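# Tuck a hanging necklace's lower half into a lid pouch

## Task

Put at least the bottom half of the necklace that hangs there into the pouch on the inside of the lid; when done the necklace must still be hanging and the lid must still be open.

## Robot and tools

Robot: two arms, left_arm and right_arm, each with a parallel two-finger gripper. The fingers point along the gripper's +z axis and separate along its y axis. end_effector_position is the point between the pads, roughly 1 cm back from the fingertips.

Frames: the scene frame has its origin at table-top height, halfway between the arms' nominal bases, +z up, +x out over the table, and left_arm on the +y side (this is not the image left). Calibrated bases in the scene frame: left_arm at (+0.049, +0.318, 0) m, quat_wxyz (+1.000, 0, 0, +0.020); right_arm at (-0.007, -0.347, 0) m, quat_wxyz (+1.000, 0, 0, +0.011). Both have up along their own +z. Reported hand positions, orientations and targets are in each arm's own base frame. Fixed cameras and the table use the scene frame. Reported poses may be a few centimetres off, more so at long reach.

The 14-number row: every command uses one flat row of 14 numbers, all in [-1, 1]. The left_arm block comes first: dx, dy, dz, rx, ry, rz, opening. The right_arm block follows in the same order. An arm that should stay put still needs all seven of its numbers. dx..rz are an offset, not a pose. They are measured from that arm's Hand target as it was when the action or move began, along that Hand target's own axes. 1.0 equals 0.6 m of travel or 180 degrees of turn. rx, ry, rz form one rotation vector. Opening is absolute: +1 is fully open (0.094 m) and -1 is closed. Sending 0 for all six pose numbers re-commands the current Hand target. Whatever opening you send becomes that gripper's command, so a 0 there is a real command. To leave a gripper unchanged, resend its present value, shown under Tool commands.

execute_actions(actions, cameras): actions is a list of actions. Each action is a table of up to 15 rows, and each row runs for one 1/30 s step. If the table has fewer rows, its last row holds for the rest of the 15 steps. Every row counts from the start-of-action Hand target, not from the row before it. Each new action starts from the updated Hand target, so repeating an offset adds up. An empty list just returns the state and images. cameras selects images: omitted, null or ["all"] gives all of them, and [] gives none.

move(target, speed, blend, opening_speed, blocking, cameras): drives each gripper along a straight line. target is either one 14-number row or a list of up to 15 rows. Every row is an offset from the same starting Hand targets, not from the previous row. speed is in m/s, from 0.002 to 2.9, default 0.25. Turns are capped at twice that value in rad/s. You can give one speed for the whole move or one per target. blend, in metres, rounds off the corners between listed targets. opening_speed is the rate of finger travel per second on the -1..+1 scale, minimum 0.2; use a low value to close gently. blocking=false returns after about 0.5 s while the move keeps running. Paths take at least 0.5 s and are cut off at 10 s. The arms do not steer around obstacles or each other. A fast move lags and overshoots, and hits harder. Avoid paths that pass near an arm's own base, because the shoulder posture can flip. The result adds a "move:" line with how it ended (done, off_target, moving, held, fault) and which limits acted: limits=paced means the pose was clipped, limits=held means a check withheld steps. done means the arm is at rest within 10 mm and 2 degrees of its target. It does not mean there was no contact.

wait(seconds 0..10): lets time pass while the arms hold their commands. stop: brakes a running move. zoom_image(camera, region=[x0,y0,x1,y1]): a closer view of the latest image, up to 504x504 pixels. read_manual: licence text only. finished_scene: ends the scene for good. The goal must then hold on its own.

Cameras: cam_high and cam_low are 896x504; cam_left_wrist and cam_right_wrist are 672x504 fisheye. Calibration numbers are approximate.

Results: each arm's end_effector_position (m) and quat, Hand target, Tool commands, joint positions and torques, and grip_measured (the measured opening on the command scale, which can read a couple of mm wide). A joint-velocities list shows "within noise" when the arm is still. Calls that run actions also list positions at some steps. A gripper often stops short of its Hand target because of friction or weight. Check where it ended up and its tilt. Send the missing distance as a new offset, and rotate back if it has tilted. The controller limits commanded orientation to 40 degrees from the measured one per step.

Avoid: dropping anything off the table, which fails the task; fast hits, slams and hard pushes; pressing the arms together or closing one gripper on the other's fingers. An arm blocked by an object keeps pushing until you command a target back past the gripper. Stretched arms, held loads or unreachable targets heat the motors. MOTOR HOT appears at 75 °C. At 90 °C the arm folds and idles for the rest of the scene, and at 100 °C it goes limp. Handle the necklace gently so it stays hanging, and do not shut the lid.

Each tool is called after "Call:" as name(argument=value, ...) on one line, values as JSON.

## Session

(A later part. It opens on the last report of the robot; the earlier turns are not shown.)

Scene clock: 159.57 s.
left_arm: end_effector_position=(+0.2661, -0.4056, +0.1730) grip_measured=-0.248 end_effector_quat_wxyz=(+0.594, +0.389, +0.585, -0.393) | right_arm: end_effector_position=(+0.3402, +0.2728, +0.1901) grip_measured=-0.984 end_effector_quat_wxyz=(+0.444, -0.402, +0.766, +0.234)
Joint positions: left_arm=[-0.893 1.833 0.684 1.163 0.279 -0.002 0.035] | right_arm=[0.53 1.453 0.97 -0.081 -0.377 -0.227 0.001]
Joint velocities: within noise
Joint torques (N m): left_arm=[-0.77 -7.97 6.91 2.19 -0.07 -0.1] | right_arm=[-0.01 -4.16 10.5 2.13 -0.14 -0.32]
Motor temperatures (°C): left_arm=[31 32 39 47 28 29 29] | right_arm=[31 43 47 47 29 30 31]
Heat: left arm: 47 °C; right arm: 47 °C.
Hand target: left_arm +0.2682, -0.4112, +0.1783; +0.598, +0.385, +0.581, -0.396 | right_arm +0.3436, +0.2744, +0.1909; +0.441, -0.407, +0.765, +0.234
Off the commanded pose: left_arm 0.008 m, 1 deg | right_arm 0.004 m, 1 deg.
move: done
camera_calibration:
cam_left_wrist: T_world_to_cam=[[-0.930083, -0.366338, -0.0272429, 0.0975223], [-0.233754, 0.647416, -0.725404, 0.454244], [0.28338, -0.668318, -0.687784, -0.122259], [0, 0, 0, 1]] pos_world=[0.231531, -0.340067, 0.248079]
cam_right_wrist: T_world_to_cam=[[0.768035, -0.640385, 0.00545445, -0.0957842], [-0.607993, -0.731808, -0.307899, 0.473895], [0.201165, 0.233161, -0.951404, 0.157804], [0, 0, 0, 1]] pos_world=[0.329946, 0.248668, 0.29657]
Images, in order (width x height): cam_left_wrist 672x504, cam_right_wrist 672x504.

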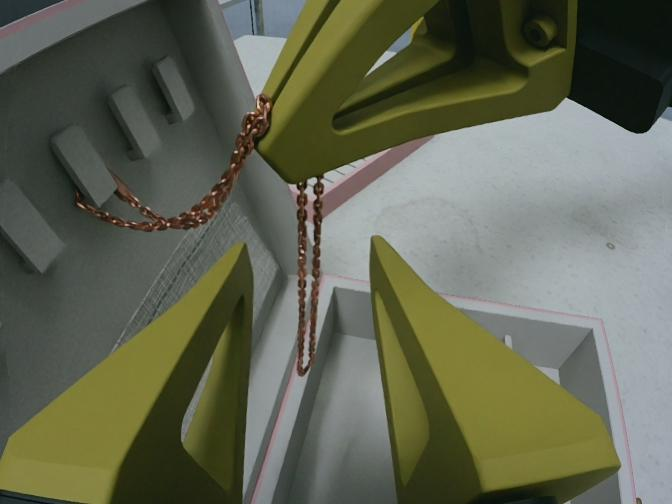

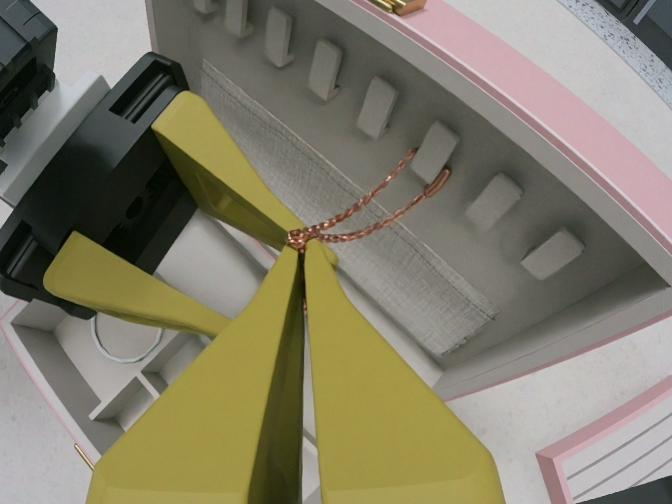

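Call:
move(target=[0.026, 0, 0, 0, 0, 0, -0.25, 0, 0, 0, 0, 0, 0, -1], speed=0.06, cameras=["cam_left_wrist"])

Scene clock: 161.27 s.
left_arm: end_effector_position=(+0.2681, -0.4078, +0.1565) grip_measured=-0.248 end_effector_quat_wxyz=(+0.590, +0.390, +0.589, -0.391) | right_arm: end_effector_position=(+0.3402, +0.2728, +0.1901) grip_measured=-0.984 end_effector_quat_wxyz=(+0.444, -0.402, +0.766, +0.234)
Joint positions: left_arm=[-0.893 1.893 0.684 1.211 0.277 -0.002 0.035] | right_arm=[0.53 1.453 0.97 -0.081 -0.377 -0.227 0.001]
Joint velocities: within noise
Joint torques (N m): left_arm=[-0.91 -8.1 5.82 2.52 -0.05 -0.07] | right_arm=[0.01 -4.15 10.52 2.13 -0.14 -0.32]
Motor temperatures (°C): left_arm=[31 32 39 48 28 29 29] | right_arm=[31 43 47 47 29 30 31]
Heat: left arm: 48 °C; right arm: 47 °C.
Hand target: left_arm +0.2683, -0.4116, +0.1626; +0.598, +0.385, +0.581, -0.396 | right_arm +0.3436, +0.2744, +0.1909; +0.441, -0.407, +0.765, +0.234
Off the commanded pose: left_arm 0.007 m, 1 deg | right_arm 0.004 m, 1 deg.
move: done
camera_calibration:
cam_left_wrist: T_world_to_cam=[[-0.929851, -0.367186, -0.0234818, 0.0971532], [-0.240226, 0.654205, -0.717152, 0.447452], [0.27869, -0.661204, -0.696521, -0.130211], [0, 0, 0, 1]] pos_world=[0.234116, -0.343148, 0.232477]
Images, in order (width x height): cam_left_wrist 672x504.

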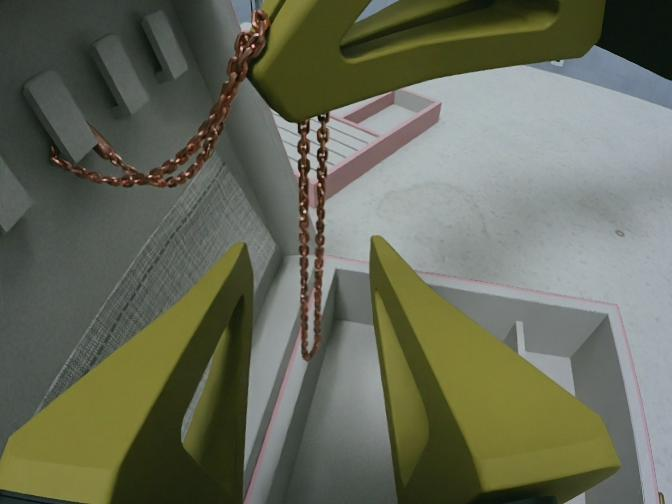

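Call:
move(target=[-0.0093, 0, 0.0233, 0, 0, 0, -0.25, 0, 0, 0, 0, 0, 0, -1], speed=0.06, cameras=["cam_left_wrist", "cam_right_wrist"])

Scene clock: 162.57 s.
left_arm: end_effector_position=(+0.2734, -0.4179, +0.1643) grip_measured=-0.248 end_effector_quat_wxyz=(+0.595, +0.387, +0.585, -0.392) | right_arm: end_effector_position=(+0.3402, +0.2728, +0.1901) grip_measured=-0.984 end_effector_quat_wxyz=(+0.444, -0.402, +0.766, +0.234)
Joint positions: left_arm=[-0.901 1.906 0.735 1.187 0.267 -0.002 0.035] | right_arm=[0.53 1.453 0.97 -0.081 -0.377 -0.227 0.001]
Joint velocities: within noise
Joint torques (N m): left_arm=[-1.13 -8.35 6.9 2.25 -0.09 -0.05] | right_arm=[0.01 -4.14 10.52 2.13 -0.14 -0.32]
Motor temperatures (°C): left_arm=[31 32 38 48 28 29 29] | right_arm=[31 42 47 47 29 30 31]
Heat: left arm: 48 °C; right arm: 47 °C.
Hand target: left_arm +0.2737, -0.4244, +0.1686; +0.598, +0.385, +0.581, -0.396 | right_arm +0.3436, +0.2744, +0.1909; +0.441, -0.407, +0.765, +0.234
Off the commanded pose: left_arm 0.008 m, 1 deg | right_arm 0.004 m, 1 deg.
move: done
camera_calibration:
cam_left_wrist: T_world_to_cam=[[-0.928639, -0.369963, -0.0275016, 0.0976369], [-0.23566, 0.64553, -0.726468, 0.457486], [0.286519, -0.668146, -0.68665, -0.139452], [0, 0, 0, 1]] pos_world=[0.238436, -0.352373, 0.239279]
cam_right_wrist: T_world_to_cam=[[0.768035, -0.640385, 0.00545445, -0.0957842], [-0.607993, -0.731808, -0.307899, 0.473895], [0.201165, 0.233161, -0.951404, 0.157804], [0, 0, 0, 1]] pos_world=[0.329946, 0.248668, 0.29657]
Images, in order (width x height): cam_left_wrist 672x504, cam_right_wrist 672x504.

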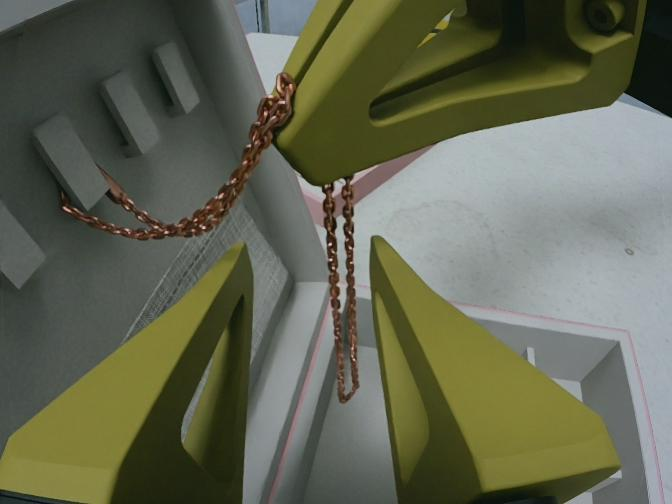

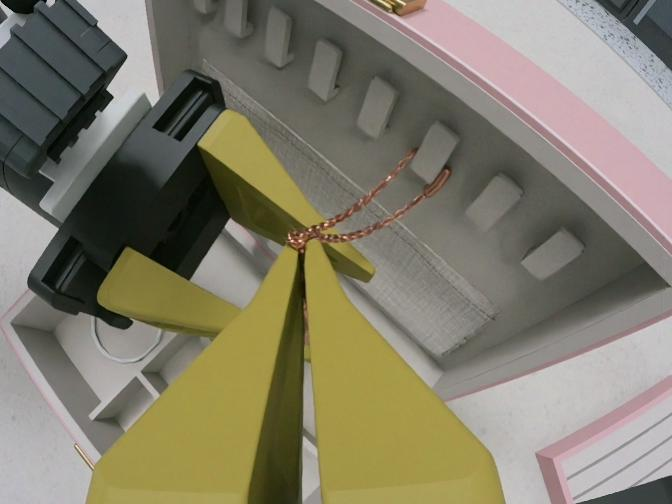

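Call:
move(target=[0, -0.01, 0, 0, 0, 0, -0.25, 0, 0, 0, 0, 0, 0, -1], speed=0.05, cameras=["cam_left_wrist"])

Scene clock: 164.23 s.
left_arm: end_effector_position=(+0.2673, -0.4223, +0.1641) grip_measured=-0.248 end_effector_quat_wxyz=(+0.594, +0.388, +0.585, -0.393) | right_arm: end_effector_position=(+0.3402, +0.2728, +0.1901) grip_measured=-0.984 end_effector_quat_wxyz=(+0.444, -0.402, +0.766, +0.234)
Joint positions: left_arm=[-0.921 1.906 0.735 1.186 0.25 -0.002 0.035] | right_arm=[0.53 1.453 0.97 -0.081 -0.377 -0.227 0.001]
Joint velocities: within noise
Joint torques (N m): left_arm=[-0.87 -8.87 6.39 2.26 -0.11 -0.03] | right_arm=[-0.02 -4.15 10.52 2.14 -0.14 -0.32]
Motor temperatures (°C): left_arm=[31 32 38 48 28 29 29] | right_arm=[31 42 47 47 29 30 31]
Heat: left arm: 48 °C; right arm: 47 °C.
Hand target: left_arm +0.2682, -0.4267, +0.1686; +0.598, +0.385, +0.581, -0.396 | right_arm +0.3436, +0.2744, +0.1909; +0.441, -0.407, +0.765, +0.234
Off the commanded pose: left_arm 0.006 m, 1 deg | right_arm 0.004 m, 1 deg.
move: done
camera_calibration:
cam_left_wrist: T_world_to_cam=[[-0.930188, -0.366085, -0.0270493, 0.0923432], [-0.233465, 0.646855, -0.725998, 0.458683], [0.283274, -0.668999, -0.687165, -0.140317], [0, 0, 0, 1]] pos_world=[0.232731, -0.356768, 0.23908]
Images, in order (width x height): cam_left_wrist 672x504.

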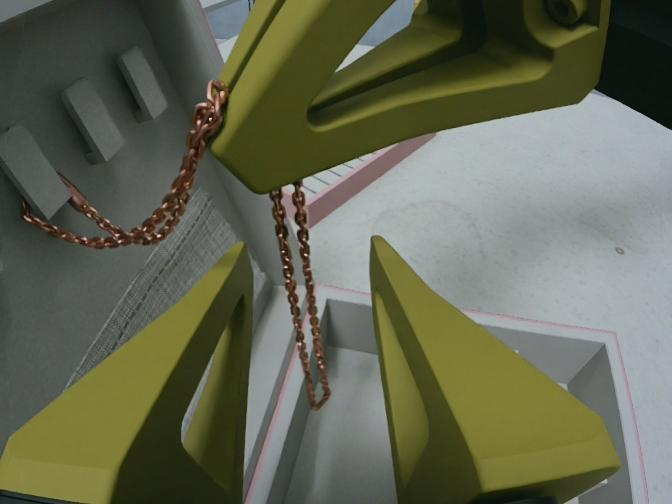

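Call:
move(target=[0, 0, 0, 0, 0, 0, -1, 0, 0, 0, 0, 0, 0, -1], speed=0.05, opening_speed=0.5, cameras=["cam_left_wrist", "cam_right_wrist"])

Scene clock: 166.43 s.
left_arm: end_effector_position=(+0.2676, -0.4222, +0.1641) grip_measured=-0.955 end_effector_quat_wxyz=(+0.594, +0.388, +0.585, -0.393) | right_arm: end_effector_position=(+0.3402, +0.2728, +0.1901) grip_measured=-0.984 end_effector_quat_wxyz=(+0.444, -0.402, +0.766, +0.234)
Joint positions: left_arm=[-0.921 1.906 0.735 1.186 0.249 -0.002 0.002] | right_arm=[0.53 1.453 0.97 -0.081 -0.377 -0.227 0.001]
Joint velocities: within noise
Joint torques (N m): left_arm=[-0.83 -8.62 6.31 2.23 -0.1 -0.04] | right_arm=[0.01 -4.14 10.51 2.13 -0.14 -0.32]
Motor temperatures (°C): left_arm=[31 33 38 48 28 29 29] | right_arm=[31 42 47 47 29 30 31]
Heat: left arm: 48 °C; right arm: 47 °C.
Hand target: left_arm +0.2681, -0.4268, +0.1686; +0.598, +0.385, +0.581, -0.396 | right_arm +0.3436, +0.2744, +0.1909; +0.441, -0.407, +0.765, +0.234
Off the commanded pose: left_arm 0.006 m, 1 deg | right_arm 0.004 m, 1 deg.
move: done
camera_calibration:
cam_left_wrist: T_world_to_cam=[[-0.92964, -0.367478, -0.0270151, 0.0918407], [-0.234456, 0.646495, -0.725999, 0.458746], [0.284254, -0.668583, -0.687165, -0.14036], [0, 0, 0, 1]] pos_world=[0.232832, -0.356669, 0.23908]
cam_right_wrist: T_world_to_cam=[[0.768035, -0.640385, 0.00545445, -0.0957842], [-0.607993, -0.731808, -0.307899, 0.473895], [0.201165, 0.233161, -0.951404, 0.157804], [0, 0, 0, 1]] pos_world=[0.329946, 0.248668, 0.29657]
Images, in order (width x height): cam_left_wrist 672x504, cam_right_wrist 672x504.

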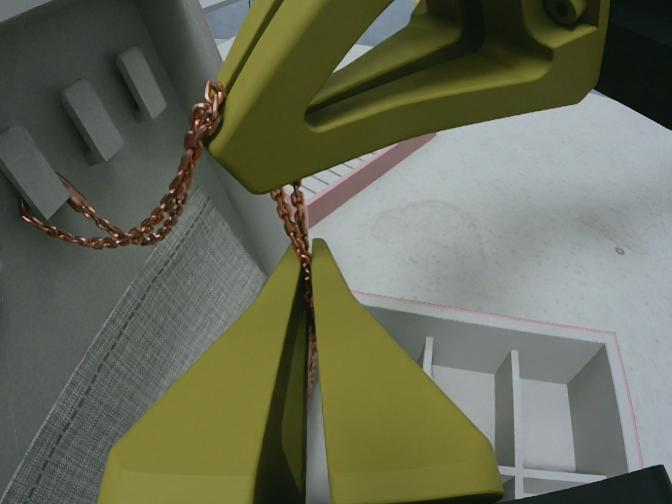

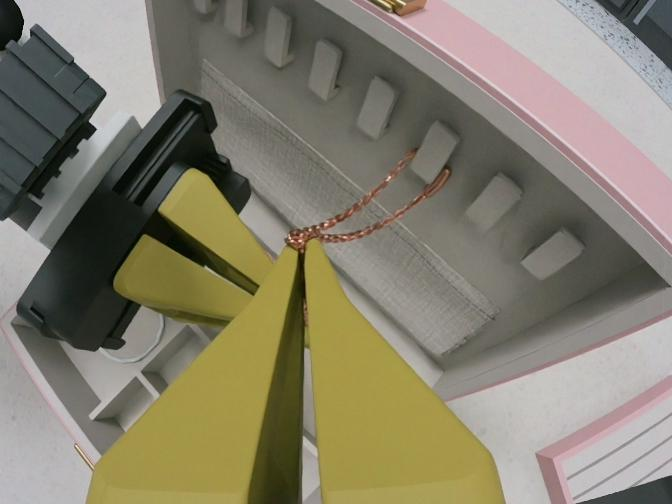

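Call:
zoom_image(camera="cam_left_wrist", region=[230, 160, 400, 420])

Scaled by 1.938 from the camera's 672x504 image, which has a finer 960x720 frame.

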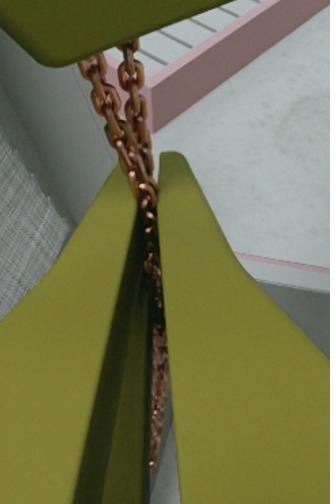

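Call:
move(target=[0, 0, 0, 0, 0, 0, -1, 0, 0, 0, 0, 0, 0, -0.47], speed=0.05, opening_speed=0.6, cameras=["cam_left_wrist", "cam_right_wrist"])

Scene clock: 167.93 s.
left_arm: end_effector_position=(+0.2676, -0.4222, +0.1641) grip_measured=-0.956 end_effector_quat_wxyz=(+0.594, +0.388, +0.585, -0.393) | right_arm: end_effector_position=(+0.3402, +0.2728, +0.1901) grip_measured=-0.472 end_effector_quat_wxyz=(+0.444, -0.402, +0.766, +0.234)
Joint positions: left_arm=[-0.921 1.906 0.735 1.186 0.249 -0.002 0.002] | right_arm=[0.53 1.453 0.97 -0.081 -0.378 -0.227 0.025]
Joint velocities: within noise
Joint torques (N m): left_arm=[-0.8 -8.65 6.43 2.22 -0.1 -0.07] | right_arm=[0.02 -4.14 10.52 2.12 -0.14 -0.32]
Motor temperatures (°C): left_arm=[31 33 38 48 28 29 29] | right_arm=[31 42 47 47 29 30 31]
Heat: left arm: 48 °C; right arm: 47 °C.
Hand target: left_arm +0.2681, -0.4268, +0.1687; +0.598, +0.385, +0.581, -0.396 | right_arm +0.3436, +0.2744, +0.1909; +0.441, -0.407, +0.765, +0.234
Off the commanded pose: left_arm 0.006 m, 1 deg | right_arm 0.004 m, 1 deg.
move: done
camera_calibration:
cam_left_wrist: T_world_to_cam=[[-0.92964, -0.367478, -0.0270151, 0.0918407], [-0.234456, 0.646495, -0.725999, 0.458746], [0.284254, -0.668583, -0.687165, -0.14036], [0, 0, 0, 1]] pos_world=[0.232832, -0.356669, 0.23908]
cam_right_wrist: T_world_to_cam=[[0.76826, -0.640117, 0.00526567, -0.0957938], [-0.607776, -0.731978, -0.307923, 0.473812], [0.200961, 0.233365, -0.951397, 0.157839], [0, 0, 0, 1]] pos_world=[0.329847, 0.248667, 0.29657]
Images, in order (width x height): cam_left_wrist 672x504, cam_right_wrist 672x504.

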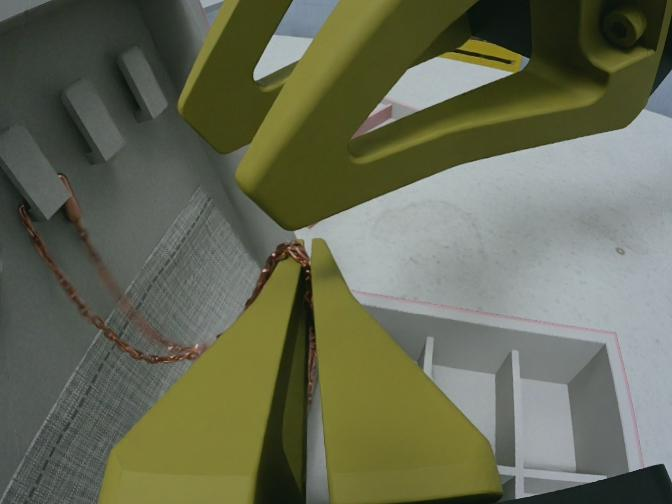

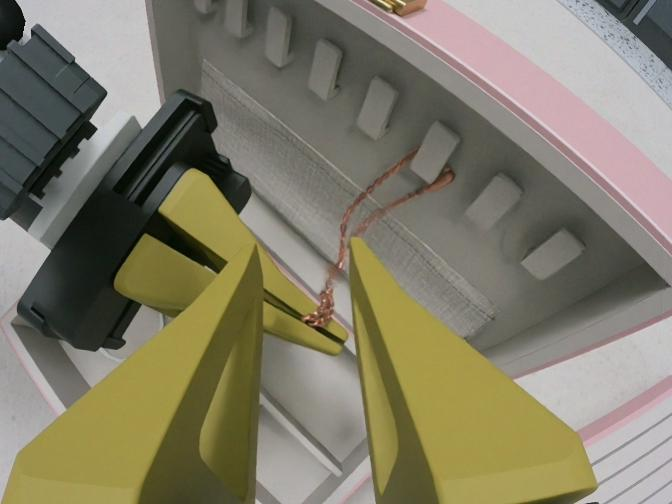

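Call:
move(target=[0, 0, 0, 0, 0, 0, -1, 0, 0, -0.1667, 0, 0, 0, -0.47], speed=0.15, cameras=["cam_left_wrist", "cam_right_wrist"])

Scene clock: 169.57 s.
left_arm: end_effector_position=(+0.2676, -0.4222, +0.1640) grip_measured=-0.956 end_effector_quat_wxyz=(+0.594, +0.388, +0.585, -0.393) | right_arm: end_effector_position=(+0.2979, +0.2037, +0.2377) grip_measured=-0.472 end_effector_quat_wxyz=(+0.440, -0.402, +0.768, +0.234)
Joint positions: left_arm=[-0.921 1.906 0.735 1.186 0.249 -0.002 0.002] | right_arm=[0.363 1.168 0.97 -0.419 -0.516 -0.33 0.025]
Joint velocities: within noise
Joint torques (N m): left_arm=[-0.88 -8.69 6.38 2.24 -0.08 0] | right_arm=[0.01 -3.93 8.9 1.99 -0.21 -0.35]
Motor temperatures (°C): left_arm=[31 33 38 48 28 29 29] | right_arm=[31 42 47 47 29 30 31]
Heat: left arm: 48 °C; right arm: 47 °C.
Hand target: left_arm +0.2681, -0.4268, +0.1686; +0.598, +0.385, +0.581, -0.396 | right_arm +0.2952, +0.2027, +0.2410; +0.441, -0.407, +0.765, +0.234
Off the commanded pose: left_arm 0.007 m, 1 deg | right_arm 0.004 m, 1 deg.
move: done
camera_calibration:
cam_left_wrist: T_world_to_cam=[[-0.929671, -0.367405, -0.0269263, 0.0919457], [-0.234557, 0.646706, -0.725778, 0.458814], [0.284068, -0.66842, -0.687401, -0.140229], [0, 0, 0, 1]] pos_world=[0.232932, -0.356669, 0.23908]
cam_right_wrist: T_world_to_cam=[[0.767669, -0.640843, 0.00232412, -0.10676], [-0.610742, -0.732699, -0.300243, 0.411343], [0.194111, 0.229067, -0.95386, 0.231308], [0, 0, 0, 1]] pos_world=[0.288282, 0.179989, 0.344386]
Images, in order (width x height): cam_left_wrist 672x504, cam_right_wrist 672x504.

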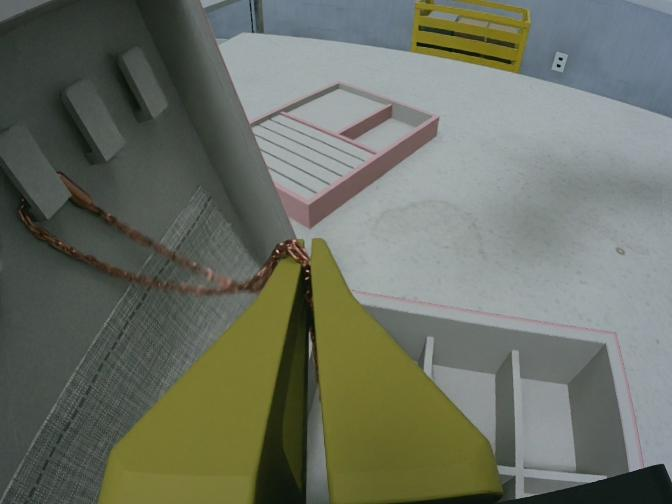

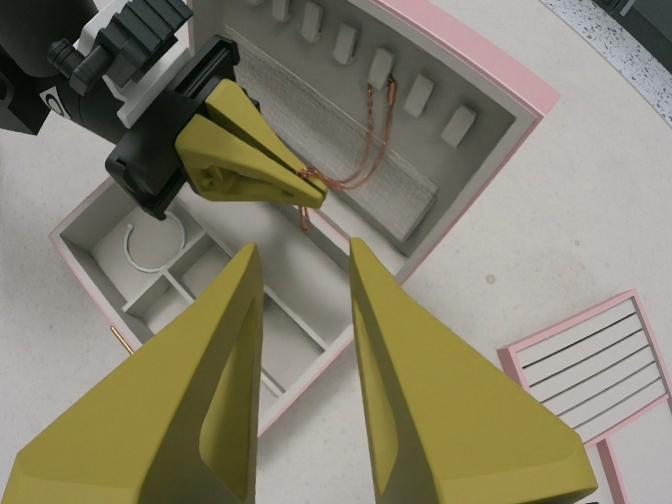

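Call:
move(target=[-0.1105, 0.0741, -0.1082, -0.0879, 0.1467, -0.0182, -1, 0, 0, 0, 0, 0, 0, -0.47], speed=0.15, cameras=["cam_left_wrist", "cam_right_wrist"])

Scene clock: 174.27 s.
left_arm: end_effector_position=(+0.2776, -0.3490, +0.2076) grip_measured=-0.956 end_effector_quat_wxyz=(+0.461, +0.373, +0.773, -0.227) | right_arm: end_effector_position=(+0.2977, +0.2037, +0.2376) grip_measured=-0.472 end_effector_quat_wxyz=(+0.440, -0.402, +0.768, +0.234)
Joint positions: left_arm=[-0.895 1.427 0.984 -0.049 0.011 -0.002 0.002] | right_arm=[0.363 1.168 0.97 -0.42 -0.517 -0.331 0.025]
Joint velocities: within noise
Joint torques (N m): left_arm=[0.42 -9.52 9.33 2.15 -0.11 0.01] | right_arm=[0.01 -3.92 8.91 2.01 -0.19 -0.32]
Motor temperatures (°C): left_arm=[31 34 38 48 28 29 30] | right_arm=[31 41 47 48 29 30 31]
Heat: left arm: 48 °C; right arm: 48 °C.
Hand target: left_arm +0.2831, -0.3479, +0.2332; +0.485, +0.363, +0.761, -0.232 | right_arm +0.2952, +0.2027, +0.2411; +0.441, -0.407, +0.765, +0.234
Off the commanded pose: left_arm 0.026 m, 3 deg | right_arm 0.004 m, 1 deg.
move: off_target (left_arm)
camera_calibration:
cam_left_wrist: T_world_to_cam=[[-0.805788, -0.592196, -0.00320632, 0.0115812], [-0.563896, 0.768912, -0.301323, 0.491455], [0.180908, -0.240994, -0.953517, 0.168739], [0, 0, 0, 1]] pos_world=[0.255935, -0.330362, 0.309019]
cam_right_wrist: T_world_to_cam=[[0.768295, -0.640092, 0.00220997, -0.106898], [-0.610115, -0.73335, -0.299929, 0.411155], [0.193602, 0.229085, -0.953959, 0.231387], [0, 0, 0, 1]] pos_world=[0.288184, 0.180089, 0.344287]
Images, in order (width x height): cam_left_wrist 672x504, cam_right_wrist 672x504.

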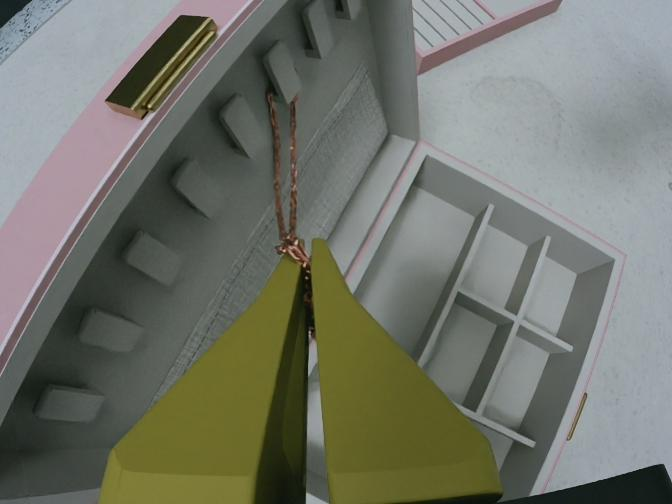

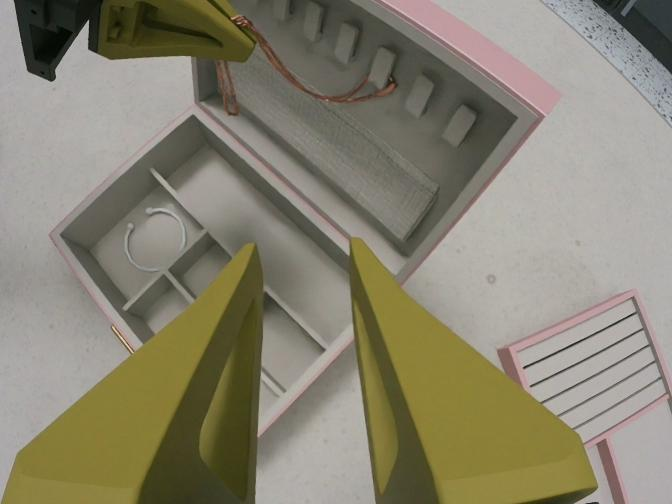

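Call:
move(target=[[-0.0262, -0.0052, -0.0168, 0, 0, 0, -1, 0.0490, 0.0235, 0.0852, 0.1598, -0.2461, 0.5850, -0.362], [-0.0262, -0.0052, -0.0168, 0, 0, 0, -1, 0.0814, -0.0088, 0.1619, 0.1598, -0.2461, 0.5850, -0.362]], speed=[0.3, 0.12], cameras=["cam_left_wrist", "cam_right_wrist"])

Scene clock: 180.87 s.
left_arm: end_effector_position=(+0.2781, -0.3469, +0.2218) grip_measured=-0.956 end_effector_quat_wxyz=(+0.459, +0.372, +0.776, -0.221) | right_arm: end_effector_position=(+0.3294, +0.2452, +0.1498) grip_measured=-0.364 end_effector_quat_wxyz=(+0.383, +0.543, +0.613, +0.427)
Joint positions: left_arm=[-0.895 1.416 1.04 -0.127 0.002 -0.002 0.002] | right_arm=[0.93 1.508 0.709 0.312 0.753 1.914 0.03]
Joint velocities: within noise
Joint torques (N m): left_arm=[-0.47 -9.95 9.72 2.15 -0.11 0] | right_arm=[-0.02 -4.01 8.84 2.11 0.22 -0.28]
Motor temperatures (°C): left_arm=[31 36 39 48 28 29 30] | right_arm=[31 40 47 48 29 30 31]
Heat: left arm: 48 °C; right arm: 48 °C.
Hand target: left_arm +0.2791, -0.3479, +0.2516; +0.485, +0.363, +0.761, -0.231 | right_arm +0.3329, +0.2491, +0.1500; +0.380, +0.543, +0.614, +0.430
Off the commanded pose: left_arm 0.030 m, 4 deg | right_arm 0.005 m, 0 deg.
move: off_target (left_arm)
camera_calibration:
cam_left_wrist: T_world_to_cam=[[-0.800797, -0.59889, -0.00740783, 0.0103823], [-0.571135, 0.767293, -0.291662, 0.493708], [0.180357, -0.229331, -0.956493, 0.187714], [0, 0, 0, 1]] pos_world=[0.256432, -0.329552, 0.32362]
cam_right_wrist: T_world_to_cam=[[-0.41956, -0.0139046, -0.907621, 0.269534], [-0.682218, 0.66441, 0.305186, 0.024968], [0.598789, 0.747239, -0.288246, -0.228309], [0, 0, 0, 1]] pos_world=[0.266828, 0.15776, 0.171205]
Images, in order (width x height): cam_left_wrist 672x504, cam_right_wrist 672x504.

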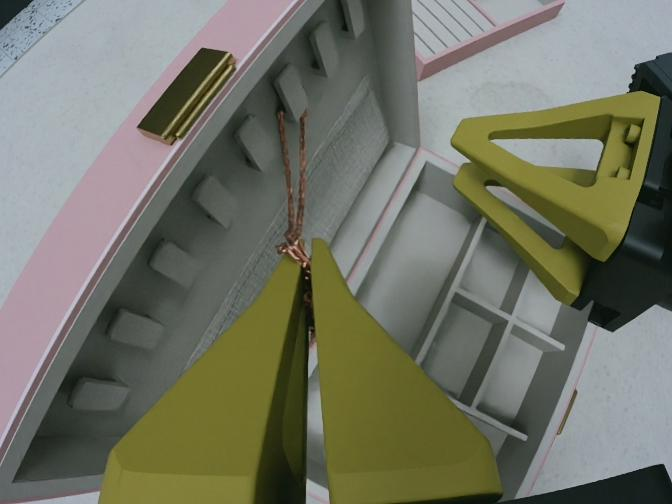

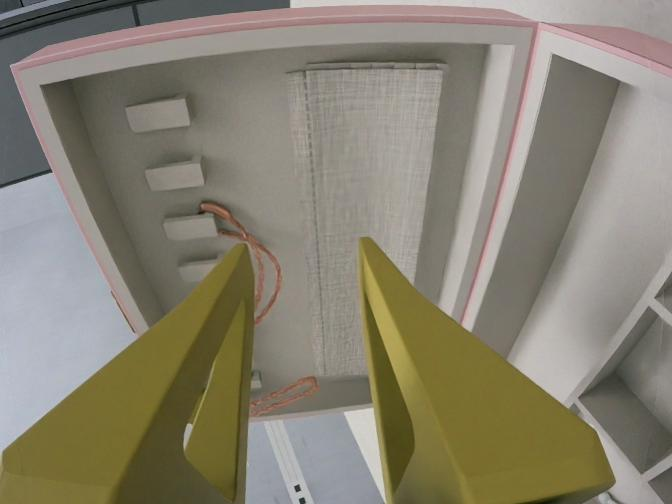

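Call:
move(target=[0, 0, 0, 0, 0, 0, -1, 0.0050, -0.0082, 0.0798, 0, 0, 0, -0.362], speed=0.1, cameras=["cam_left_wrist", "cam_right_wrist"])

Scene clock: 183.33 s.
left_arm: end_effector_position=(+0.2777, -0.3464, +0.2238) grip_measured=-0.956 end_effector_quat_wxyz=(+0.460, +0.371, +0.775, -0.222) | right_arm: end_effector_position=(+0.3712, +0.2525, +0.1292) grip_measured=-0.364 end_effector_quat_wxyz=(+0.380, +0.548, +0.609, +0.429)
Joint positions: left_arm=[-0.895 1.411 1.04 -0.127 0.001 -0.002 0.002] | right_arm=[0.838 1.684 0.781 0.449 0.672 1.873 0.03]
Joint velocities: within noise
Joint torques (N m): left_arm=[-0.42 -9.28 9.81 2.17 -0.11 -0.01] | right_arm=[0.06 -4.94 8.95 2.24 0.17 -0.38]
Motor temperatures (°C): left_arm=[31 36 39 48 28 29 30] | right_arm=[31 40 47 48 29 30 31]
Heat: left arm: 48 °C; right arm: 48 °C.
Hand target: left_arm +0.2791, -0.3479, +0.2516; +0.485, +0.363, +0.761, -0.231 | right_arm +0.3756, +0.2573, +0.1290; +0.380, +0.543, +0.614, +0.430
Off the commanded pose: left_arm 0.028 m, 4 deg | right_arm 0.006 m, 1 deg.
move: off_target (left_arm)
camera_calibration:
cam_left_wrist: T_world_to_cam=[[-0.800574, -0.599185, -0.00768308, 0.0103902], [-0.570592, 0.766162, -0.295669, 0.494001], [0.183047, -0.232321, -0.95526, 0.187674], [0, 0, 0, 1]] pos_world=[0.255838, -0.328659, 0.325417]
cam_right_wrist: T_world_to_cam=[[-0.422064, -0.00137602, -0.906565, 0.26605], [-0.677427, 0.665026, 0.314376, 0.0517349], [0.602457, 0.746819, -0.281616, -0.266864], [0, 0, 0, 1]] pos_world=[0.308111, 0.16526, 0.149774]
Images, in order (width x height): cam_left_wrist 672x504, cam_right_wrist 672x504.

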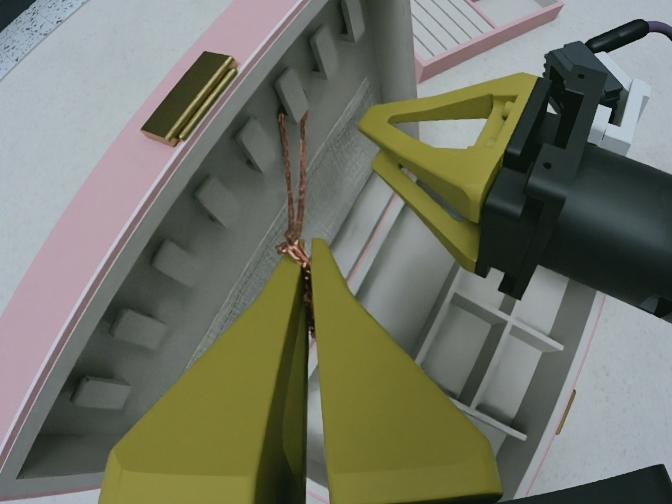

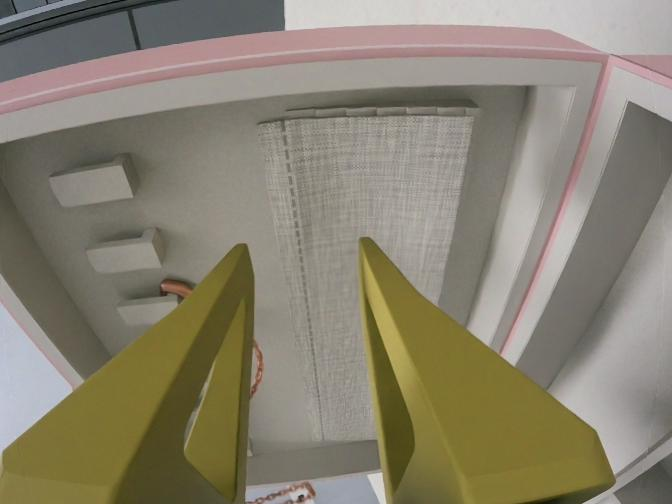

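Call:
zoom_image(camera="cam_right_wrist", region=[200, 100, 420, 320])

Scaled by 2.291 from the camera's 672x504 image, which has a finer 960x720 frame.

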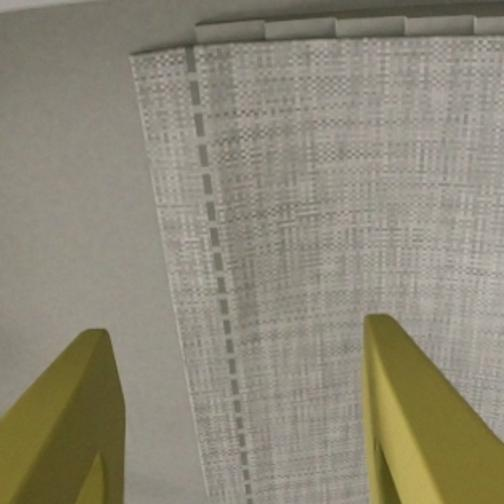

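Call:
move(target=[0, 0, 0, 0, 0, 0, -1, 0, 0, 0.0258, 0, 0, 0, -0.362], speed=0.05, cameras=["cam_right_wrist"])

Scene clock: 185.00 s.
left_arm: end_effector_position=(+0.2777, -0.3464, +0.2238) grip_measured=-0.956 end_effector_quat_wxyz=(+0.460, +0.371, +0.775, -0.222) | right_arm: end_effector_position=(+0.3853, +0.2548, +0.1247) grip_measured=-0.364 end_effector_quat_wxyz=(+0.380, +0.548, +0.609, +0.430)
Joint positions: left_arm=[-0.895 1.411 1.04 -0.127 0.001 -0.002 0.002] | right_arm=[0.81 1.735 0.815 0.477 0.646 1.858 0.03]
Joint velocities: within noise
Joint torques (N m): left_arm=[-0.55 -9.4 9.65 2.15 -0.11 0.05] | right_arm=[0.01 -5.24 8.91 2.19 0.18 -0.38]
Motor temperatures (°C): left_arm=[31 37 39 48 28 29 30] | right_arm=[31 40 47 48 29 30 31]
Heat: left arm: 48 °C; right arm: 48 °C.
Hand target: left_arm +0.2791, -0.3479, +0.2516; +0.485, +0.363, +0.761, -0.232 | right_arm +0.3900, +0.2591, +0.1239; +0.380, +0.543, +0.614, +0.430
Off the commanded pose: left_arm 0.028 m, 4 deg | right_arm 0.006 m, 1 deg.
move: off_target (left_arm)
camera_calibration:
cam_right_wrist: T_world_to_cam=[[-0.421453, -0.000623274, -0.90685, 0.267589], [-0.678158, 0.664121, 0.314713, 0.0616822], [0.602062, 0.747625, -0.280318, -0.278553], [0, 0, 0, 1]] pos_world=[0.322313, 0.167456, 0.145168]
Images, in order (width x height): cam_right_wrist 672x504.

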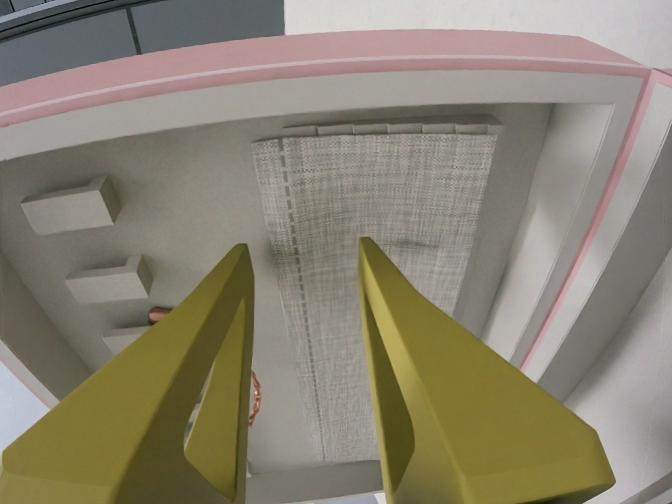

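Call:
zoom_image(camera="cam_right_wrist", region=[200, 100, 460, 320])

Scaled by 1.938 from the camera's 672x504 image, which has a finer 960x720 frame.

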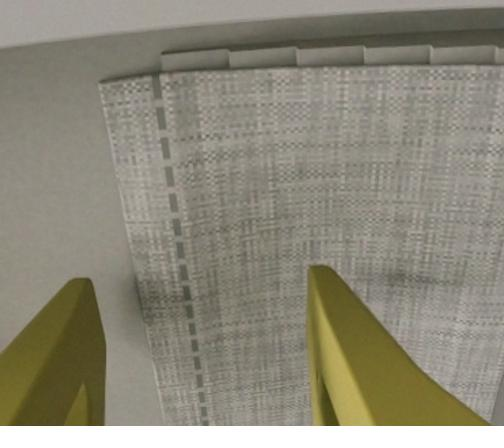

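Call:
move(target=[0, 0, 0, 0, 0, 0, -1, 0, 0, 0.01, 0, 0, 0, -0.362], speed=0.04, cameras=["cam_right_wrist"])

Scene clock: 186.07 s.
left_arm: end_effector_position=(+0.2777, -0.3464, +0.2238) grip_measured=-0.956 end_effector_quat_wxyz=(+0.460, +0.371, +0.775, -0.222) | right_arm: end_effector_position=(+0.3895, +0.2565, +0.1237) grip_measured=-0.364 end_effector_quat_wxyz=(+0.380, +0.547, +0.609, +0.431)
Joint positions: left_arm=[-0.895 1.411 1.04 -0.127 0.001 -0.002 0.002] | right_arm=[0.804 1.753 0.827 0.488 0.64 1.852 0.03]
Joint velocities: within noise
Joint torques (N m): left_arm=[-0.39 -9.36 9.83 2.14 -0.12 0.03] | right_arm=[-0.34 -5.16 9.03 2.22 0.13 -0.44]
Motor temperatures (°C): left_arm=[31 37 40 48 28 29 30] | right_arm=[31 40 47 48 29 30 31]
Heat: left arm: 48 °C; right arm: 48 °C.
Hand target: left_arm +0.2791, -0.3479, +0.2516; +0.485, +0.363, +0.761, -0.232 | right_arm +0.3955, +0.2598, +0.1217; +0.380, +0.543, +0.614, +0.430
Off the commanded pose: left_arm 0.028 m, 4 deg | right_arm 0.007 m, 1 deg.
move: off_target (left_arm)
camera_calibration:
cam_right_wrist: T_world_to_cam=[[-0.419349, -0.000543884, -0.907825, 0.267703], [-0.679959, 0.662761, 0.313695, 0.0648193], [0.6015, 0.748831, -0.278298, -0.282925], [0, 0, 0, 1]] pos_world=[0.326515, 0.169049, 0.143957]
Images, in order (width x height): cam_right_wrist 672x504.

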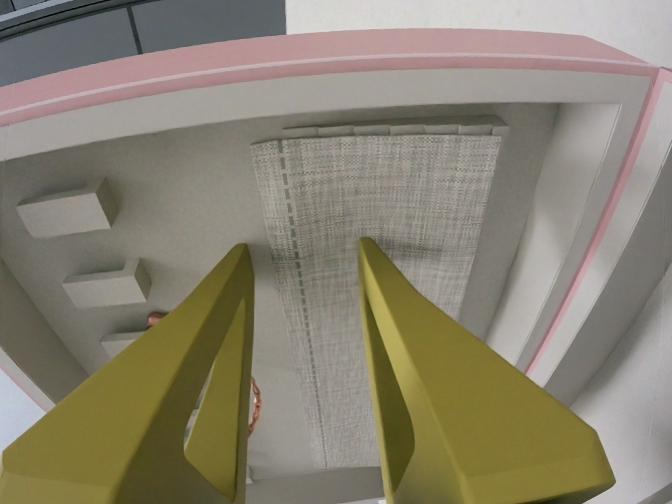

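Call:
move(target=[0, 0, 0, 0, 0, 0, -1, 0, -0.0217, 0.0050, 0, 0, 0, -0.362], speed=0.04, cameras=["cam_right_wrist"])

Call:
zoom_image(camera="cam_right_wrist", region=[200, 100, 460, 320])

Scene clock: 187.67 s.
left_arm: end_effector_position=(+0.2778, -0.3464, +0.2238) grip_measured=-0.956 end_effector_quat_wxyz=(+0.460, +0.371, +0.775, -0.222) | right_arm: end_effector_position=(+0.3936, +0.2606, +0.1226) grip_measured=-0.364 end_effector_quat_wxyz=(+0.380, +0.546, +0.599, +0.444)
Joint positions: left_arm=[-0.895 1.411 1.04 -0.127 0.001 -0.002 0.002] | right_arm=[0.804 1.783 0.827 0.551 0.64 1.852 0.03]
Joint velocities: within noise
Joint torques (N m): left_arm=[-0.39 -9.21 9.89 2.13 -0.06 -0.03] | right_arm=[-0.06 -5.12 6.38 2.17 0.15 -0.38]
Motor temperatures (°C): left_arm=[31 37 40 48 28 29 30] | right_arm=[31 40 47 48 29 30 31]
Heat: left arm: 48 °C; right arm: 48 °C.
Hand target: left_arm +0.2791, -0.3479, +0.2516; +0.485, +0.363, +0.761, -0.231 | right_arm +0.3939, +0.2596, +0.1083; +0.380, +0.543, +0.614, +0.430
Off the commanded pose: left_arm 0.028 m, 4 deg | right_arm 0.014 m, 2 deg.
move: off_target (left_arm, right_arm)
camera_calibration:
cam_right_wrist: T_world_to_cam=[[-0.398479, 0.0210137, -0.916937, 0.255701], [-0.687187, 0.655284, 0.313652, 0.0700994], [0.607445, 0.755091, -0.246676, -0.296676], [0, 0, 0, 1]] pos_world=[0.330277, 0.172709, 0.139292]
Images, in order (width x height): cam_right_wrist 672x504.

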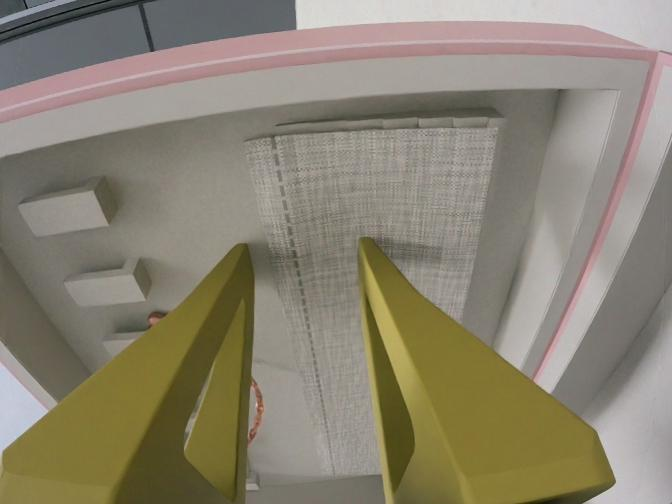

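Scaled by 1.938 from the camera's 672x504 image, which has a finer 960x720 frame.

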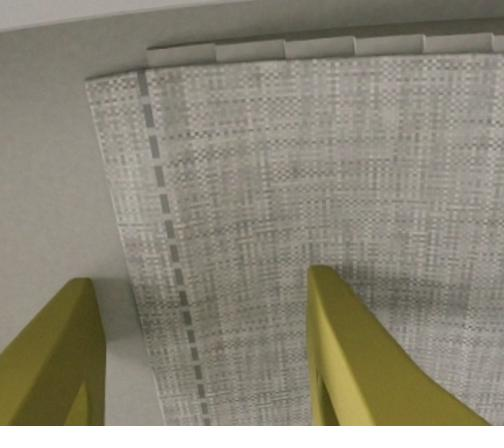

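Call:
wait(seconds=0.1, cameras=["cam_left_wrist"])

Scene clock: 188.03 s.
left_arm: end_effector_position=(+0.2778, -0.3464, +0.2238) grip_measured=-0.956 end_effector_quat_wxyz=(+0.460, +0.371, +0.775, -0.222) | right_arm: end_effector_position=(+0.3936, +0.2606, +0.1227) grip_measured=-0.364 end_effector_quat_wxyz=(+0.380, +0.546, +0.599, +0.444)
Joint positions: left_arm=[-0.895 1.411 1.04 -0.127 0.001 -0.002 0.002] | right_arm=[0.804 1.783 0.827 0.552 0.64 1.852 0.03]
Joint velocities: within noise
Joint torques (N m): left_arm=[-0.46 -9.51 9.51 2.12 -0.09 0] | right_arm=[-0.08 -5.16 6.37 2.17 0.15 -0.38]
Motor temperatures (°C): left_arm=[31 37 40 48 28 29 30] | right_arm=[31 40 47 48 29 30 31]
Heat: left arm: 48 °C; right arm: 48 °C.
Hand target: left_arm +0.2791, -0.3479, +0.2516; +0.485, +0.363, +0.761, -0.231 | right_arm +0.3940, +0.2596, +0.1084; +0.380, +0.543, +0.614, +0.430
Tool commands: left_gripper/opening=-1.0 right_gripper/opening=-0.362
Off the commanded pose: left_arm 0.028 m, 4 deg | right_arm 0.014 m, 2 deg.
wait: 0.10 s; at rest from the start
camera_calibration:
cam_left_wrist: T_world_to_cam=[[-0.800334, -0.599502, -0.00793293, 0.010306], [-0.570835, 0.765976, -0.295684, 0.494007], [0.183339, -0.232117, -0.955253, 0.187663], [0, 0, 0, 1]] pos_world=[0.255838, -0.328659, 0.325417]
Images, in order (width x height): cam_left_wrist 672x504.

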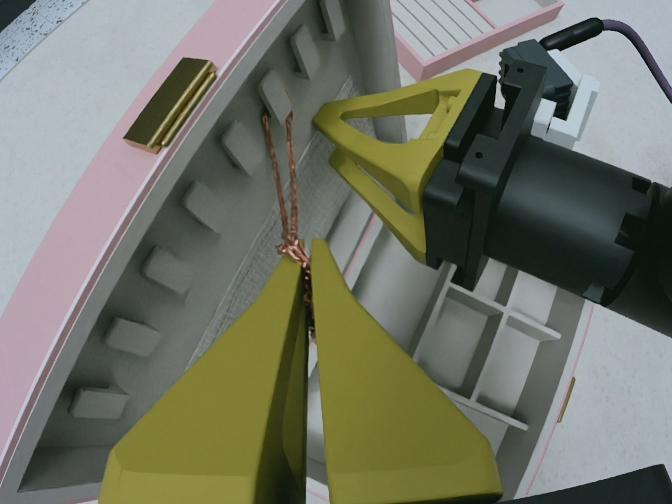

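Call:
move(target=[0, 0, 0, 0, 0, 0, -1, 0, -0.005, -0.0117, 0, 0, 0, -0.362], speed=0.04, cameras=["cam_right_wrist", "cam_left_wrist"])

Scene clock: 189.73 s.
left_arm: end_effector_position=(+0.2778, -0.3464, +0.2238) grip_measured=-0.956 end_effector_quat_wxyz=(+0.460, +0.371, +0.775, -0.222) | right_arm: end_effector_position=(+0.3896, +0.2589, +0.1162) grip_measured=-0.364 end_effector_quat_wxyz=(+0.379, +0.545, +0.605, +0.439)
Joint positions: left_arm=[-0.895 1.411 1.04 -0.127 0.001 -0.002 0.002] | right_arm=[0.808 1.783 0.809 0.555 0.64 1.852 0.03]
Joint velocities: within noise
Joint torques (N m): left_arm=[-0.32 -9.24 9.73 2.13 -0.06 -0.03] | right_arm=[0.7 -6.35 5.85 2.16 0.28 -0.31]
Motor temperatures (°C): left_arm=[31 38 40 48 28 29 30] | right_arm=[31 40 47 48 29 30 31]
Heat: left arm: 48 °C; right arm: 48 °C.
Hand target: left_arm +0.2791, -0.3479, +0.2516; +0.485, +0.363, +0.761, -0.231 | right_arm +0.3864, +0.2587, +0.1080; +0.380, +0.543, +0.614, +0.430
Off the commanded pose: left_arm 0.028 m, 4 deg | right_arm 0.009 m, 1 deg.
move: off_target (left_arm)
camera_calibration:
cam_left_wrist: T_world_to_cam=[[-0.800334, -0.599502, -0.00793293, 0.010306], [-0.570835, 0.765976, -0.295684, 0.494007], [0.183339, -0.232117, -0.955253, 0.187663], [0, 0, 0, 1]] pos_world=[0.255838, -0.328659, 0.325417]
cam_right_wrist: T_world_to_cam=[[-0.408151, 0.00937164, -0.912866, 0.254627], [-0.686411, 0.656104, 0.313636, 0.0699165], [0.601874, 0.754613, -0.261356, -0.290576], [0, 0, 0, 1]] pos_world=[0.326808, 0.171014, 0.134569]
Images, in order (width x height): cam_left_wrist 672x504, cam_right_wrist 672x504.

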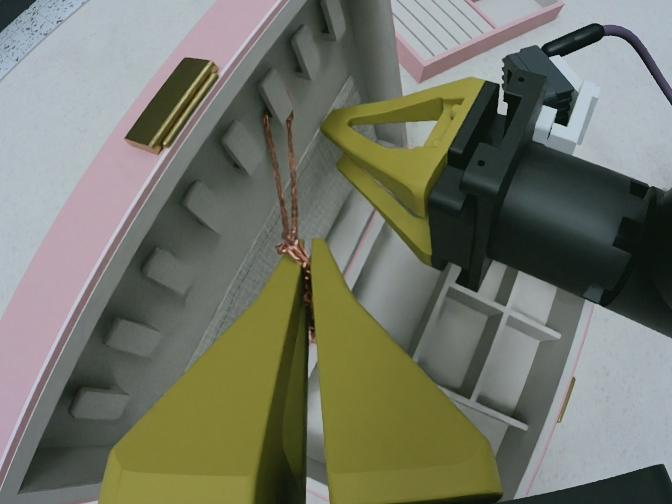

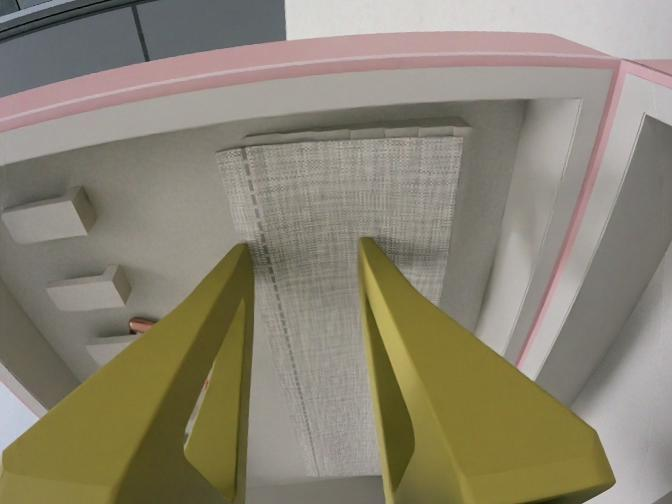

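Call:
move(target=[0, 0, 0, 0, 0, 0, -1, 0, -0.0247, 0.0053, 0, 0, 0, -0.362], speed=0.04, cameras=["cam_right_wrist"])

Call:
zoom_image(camera="cam_right_wrist", region=[180, 100, 460, 340])

Scene clock: 193.00 s.
left_arm: end_effector_position=(+0.2778, -0.3464, +0.2238) grip_measured=-0.956 end_effector_quat_wxyz=(+0.460, +0.371, +0.775, -0.222) | right_arm: end_effector_position=(+0.3868, +0.2592, +0.1047) grip_measured=-0.364 end_effector_quat_wxyz=(+0.378, +0.544, +0.605, +0.441)
Joint positions: left_arm=[-0.895 1.411 1.04 -0.127 0.001 -0.002 0.002] | right_arm=[0.813 1.812 0.78 0.615 0.64 1.852 0.03]
Joint velocities: within noise
Joint torques (N m): left_arm=[-0.4 -9.4 9.65 2.18 -0.09 0.02] | right_arm=[0.65 -5.46 5.65 2.24 0.31 -0.29]
Motor temperatures (°C): left_arm=[31 38 40 48 28 29 31] | right_arm=[31 40 46 48 29 30 31]
Heat: left arm: 48 °C; right arm: 48 °C.
Hand target: left_arm +0.2791, -0.3479, +0.2516; +0.485, +0.363, +0.761, -0.231 | right_arm +0.3842, +0.2584, +0.0930; +0.380, +0.543, +0.614, +0.430
Off the commanded pose: left_arm 0.028 m, 4 deg | right_arm 0.012 m, 2 deg.
move: off_target (left_arm, right_arm)
camera_calibration:
cam_right_wrist: T_world_to_cam=[[-0.406019, 0.00961719, -0.913814, 0.242118], [-0.690375, 0.651948, 0.313604, 0.0740267], [0.598775, 0.758203, -0.258064, -0.292116], [0, 0, 0, 1]] pos_world=[0.324322, 0.170893, 0.122651]
Images, in order (width x height): cam_right_wrist 672x504.

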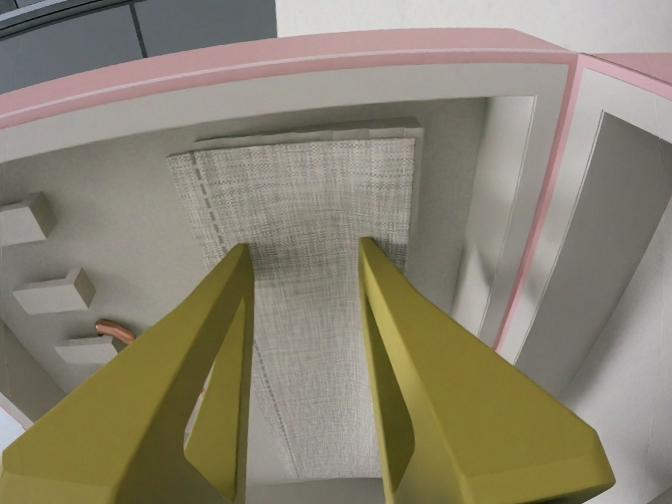

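Scaled by 1.800 from the camera's 672x504 image, which has a finer 960x720 frame.

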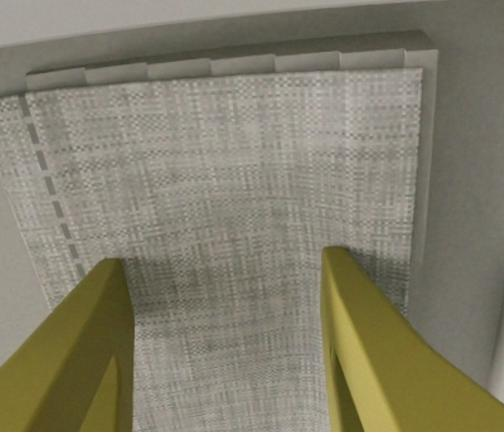

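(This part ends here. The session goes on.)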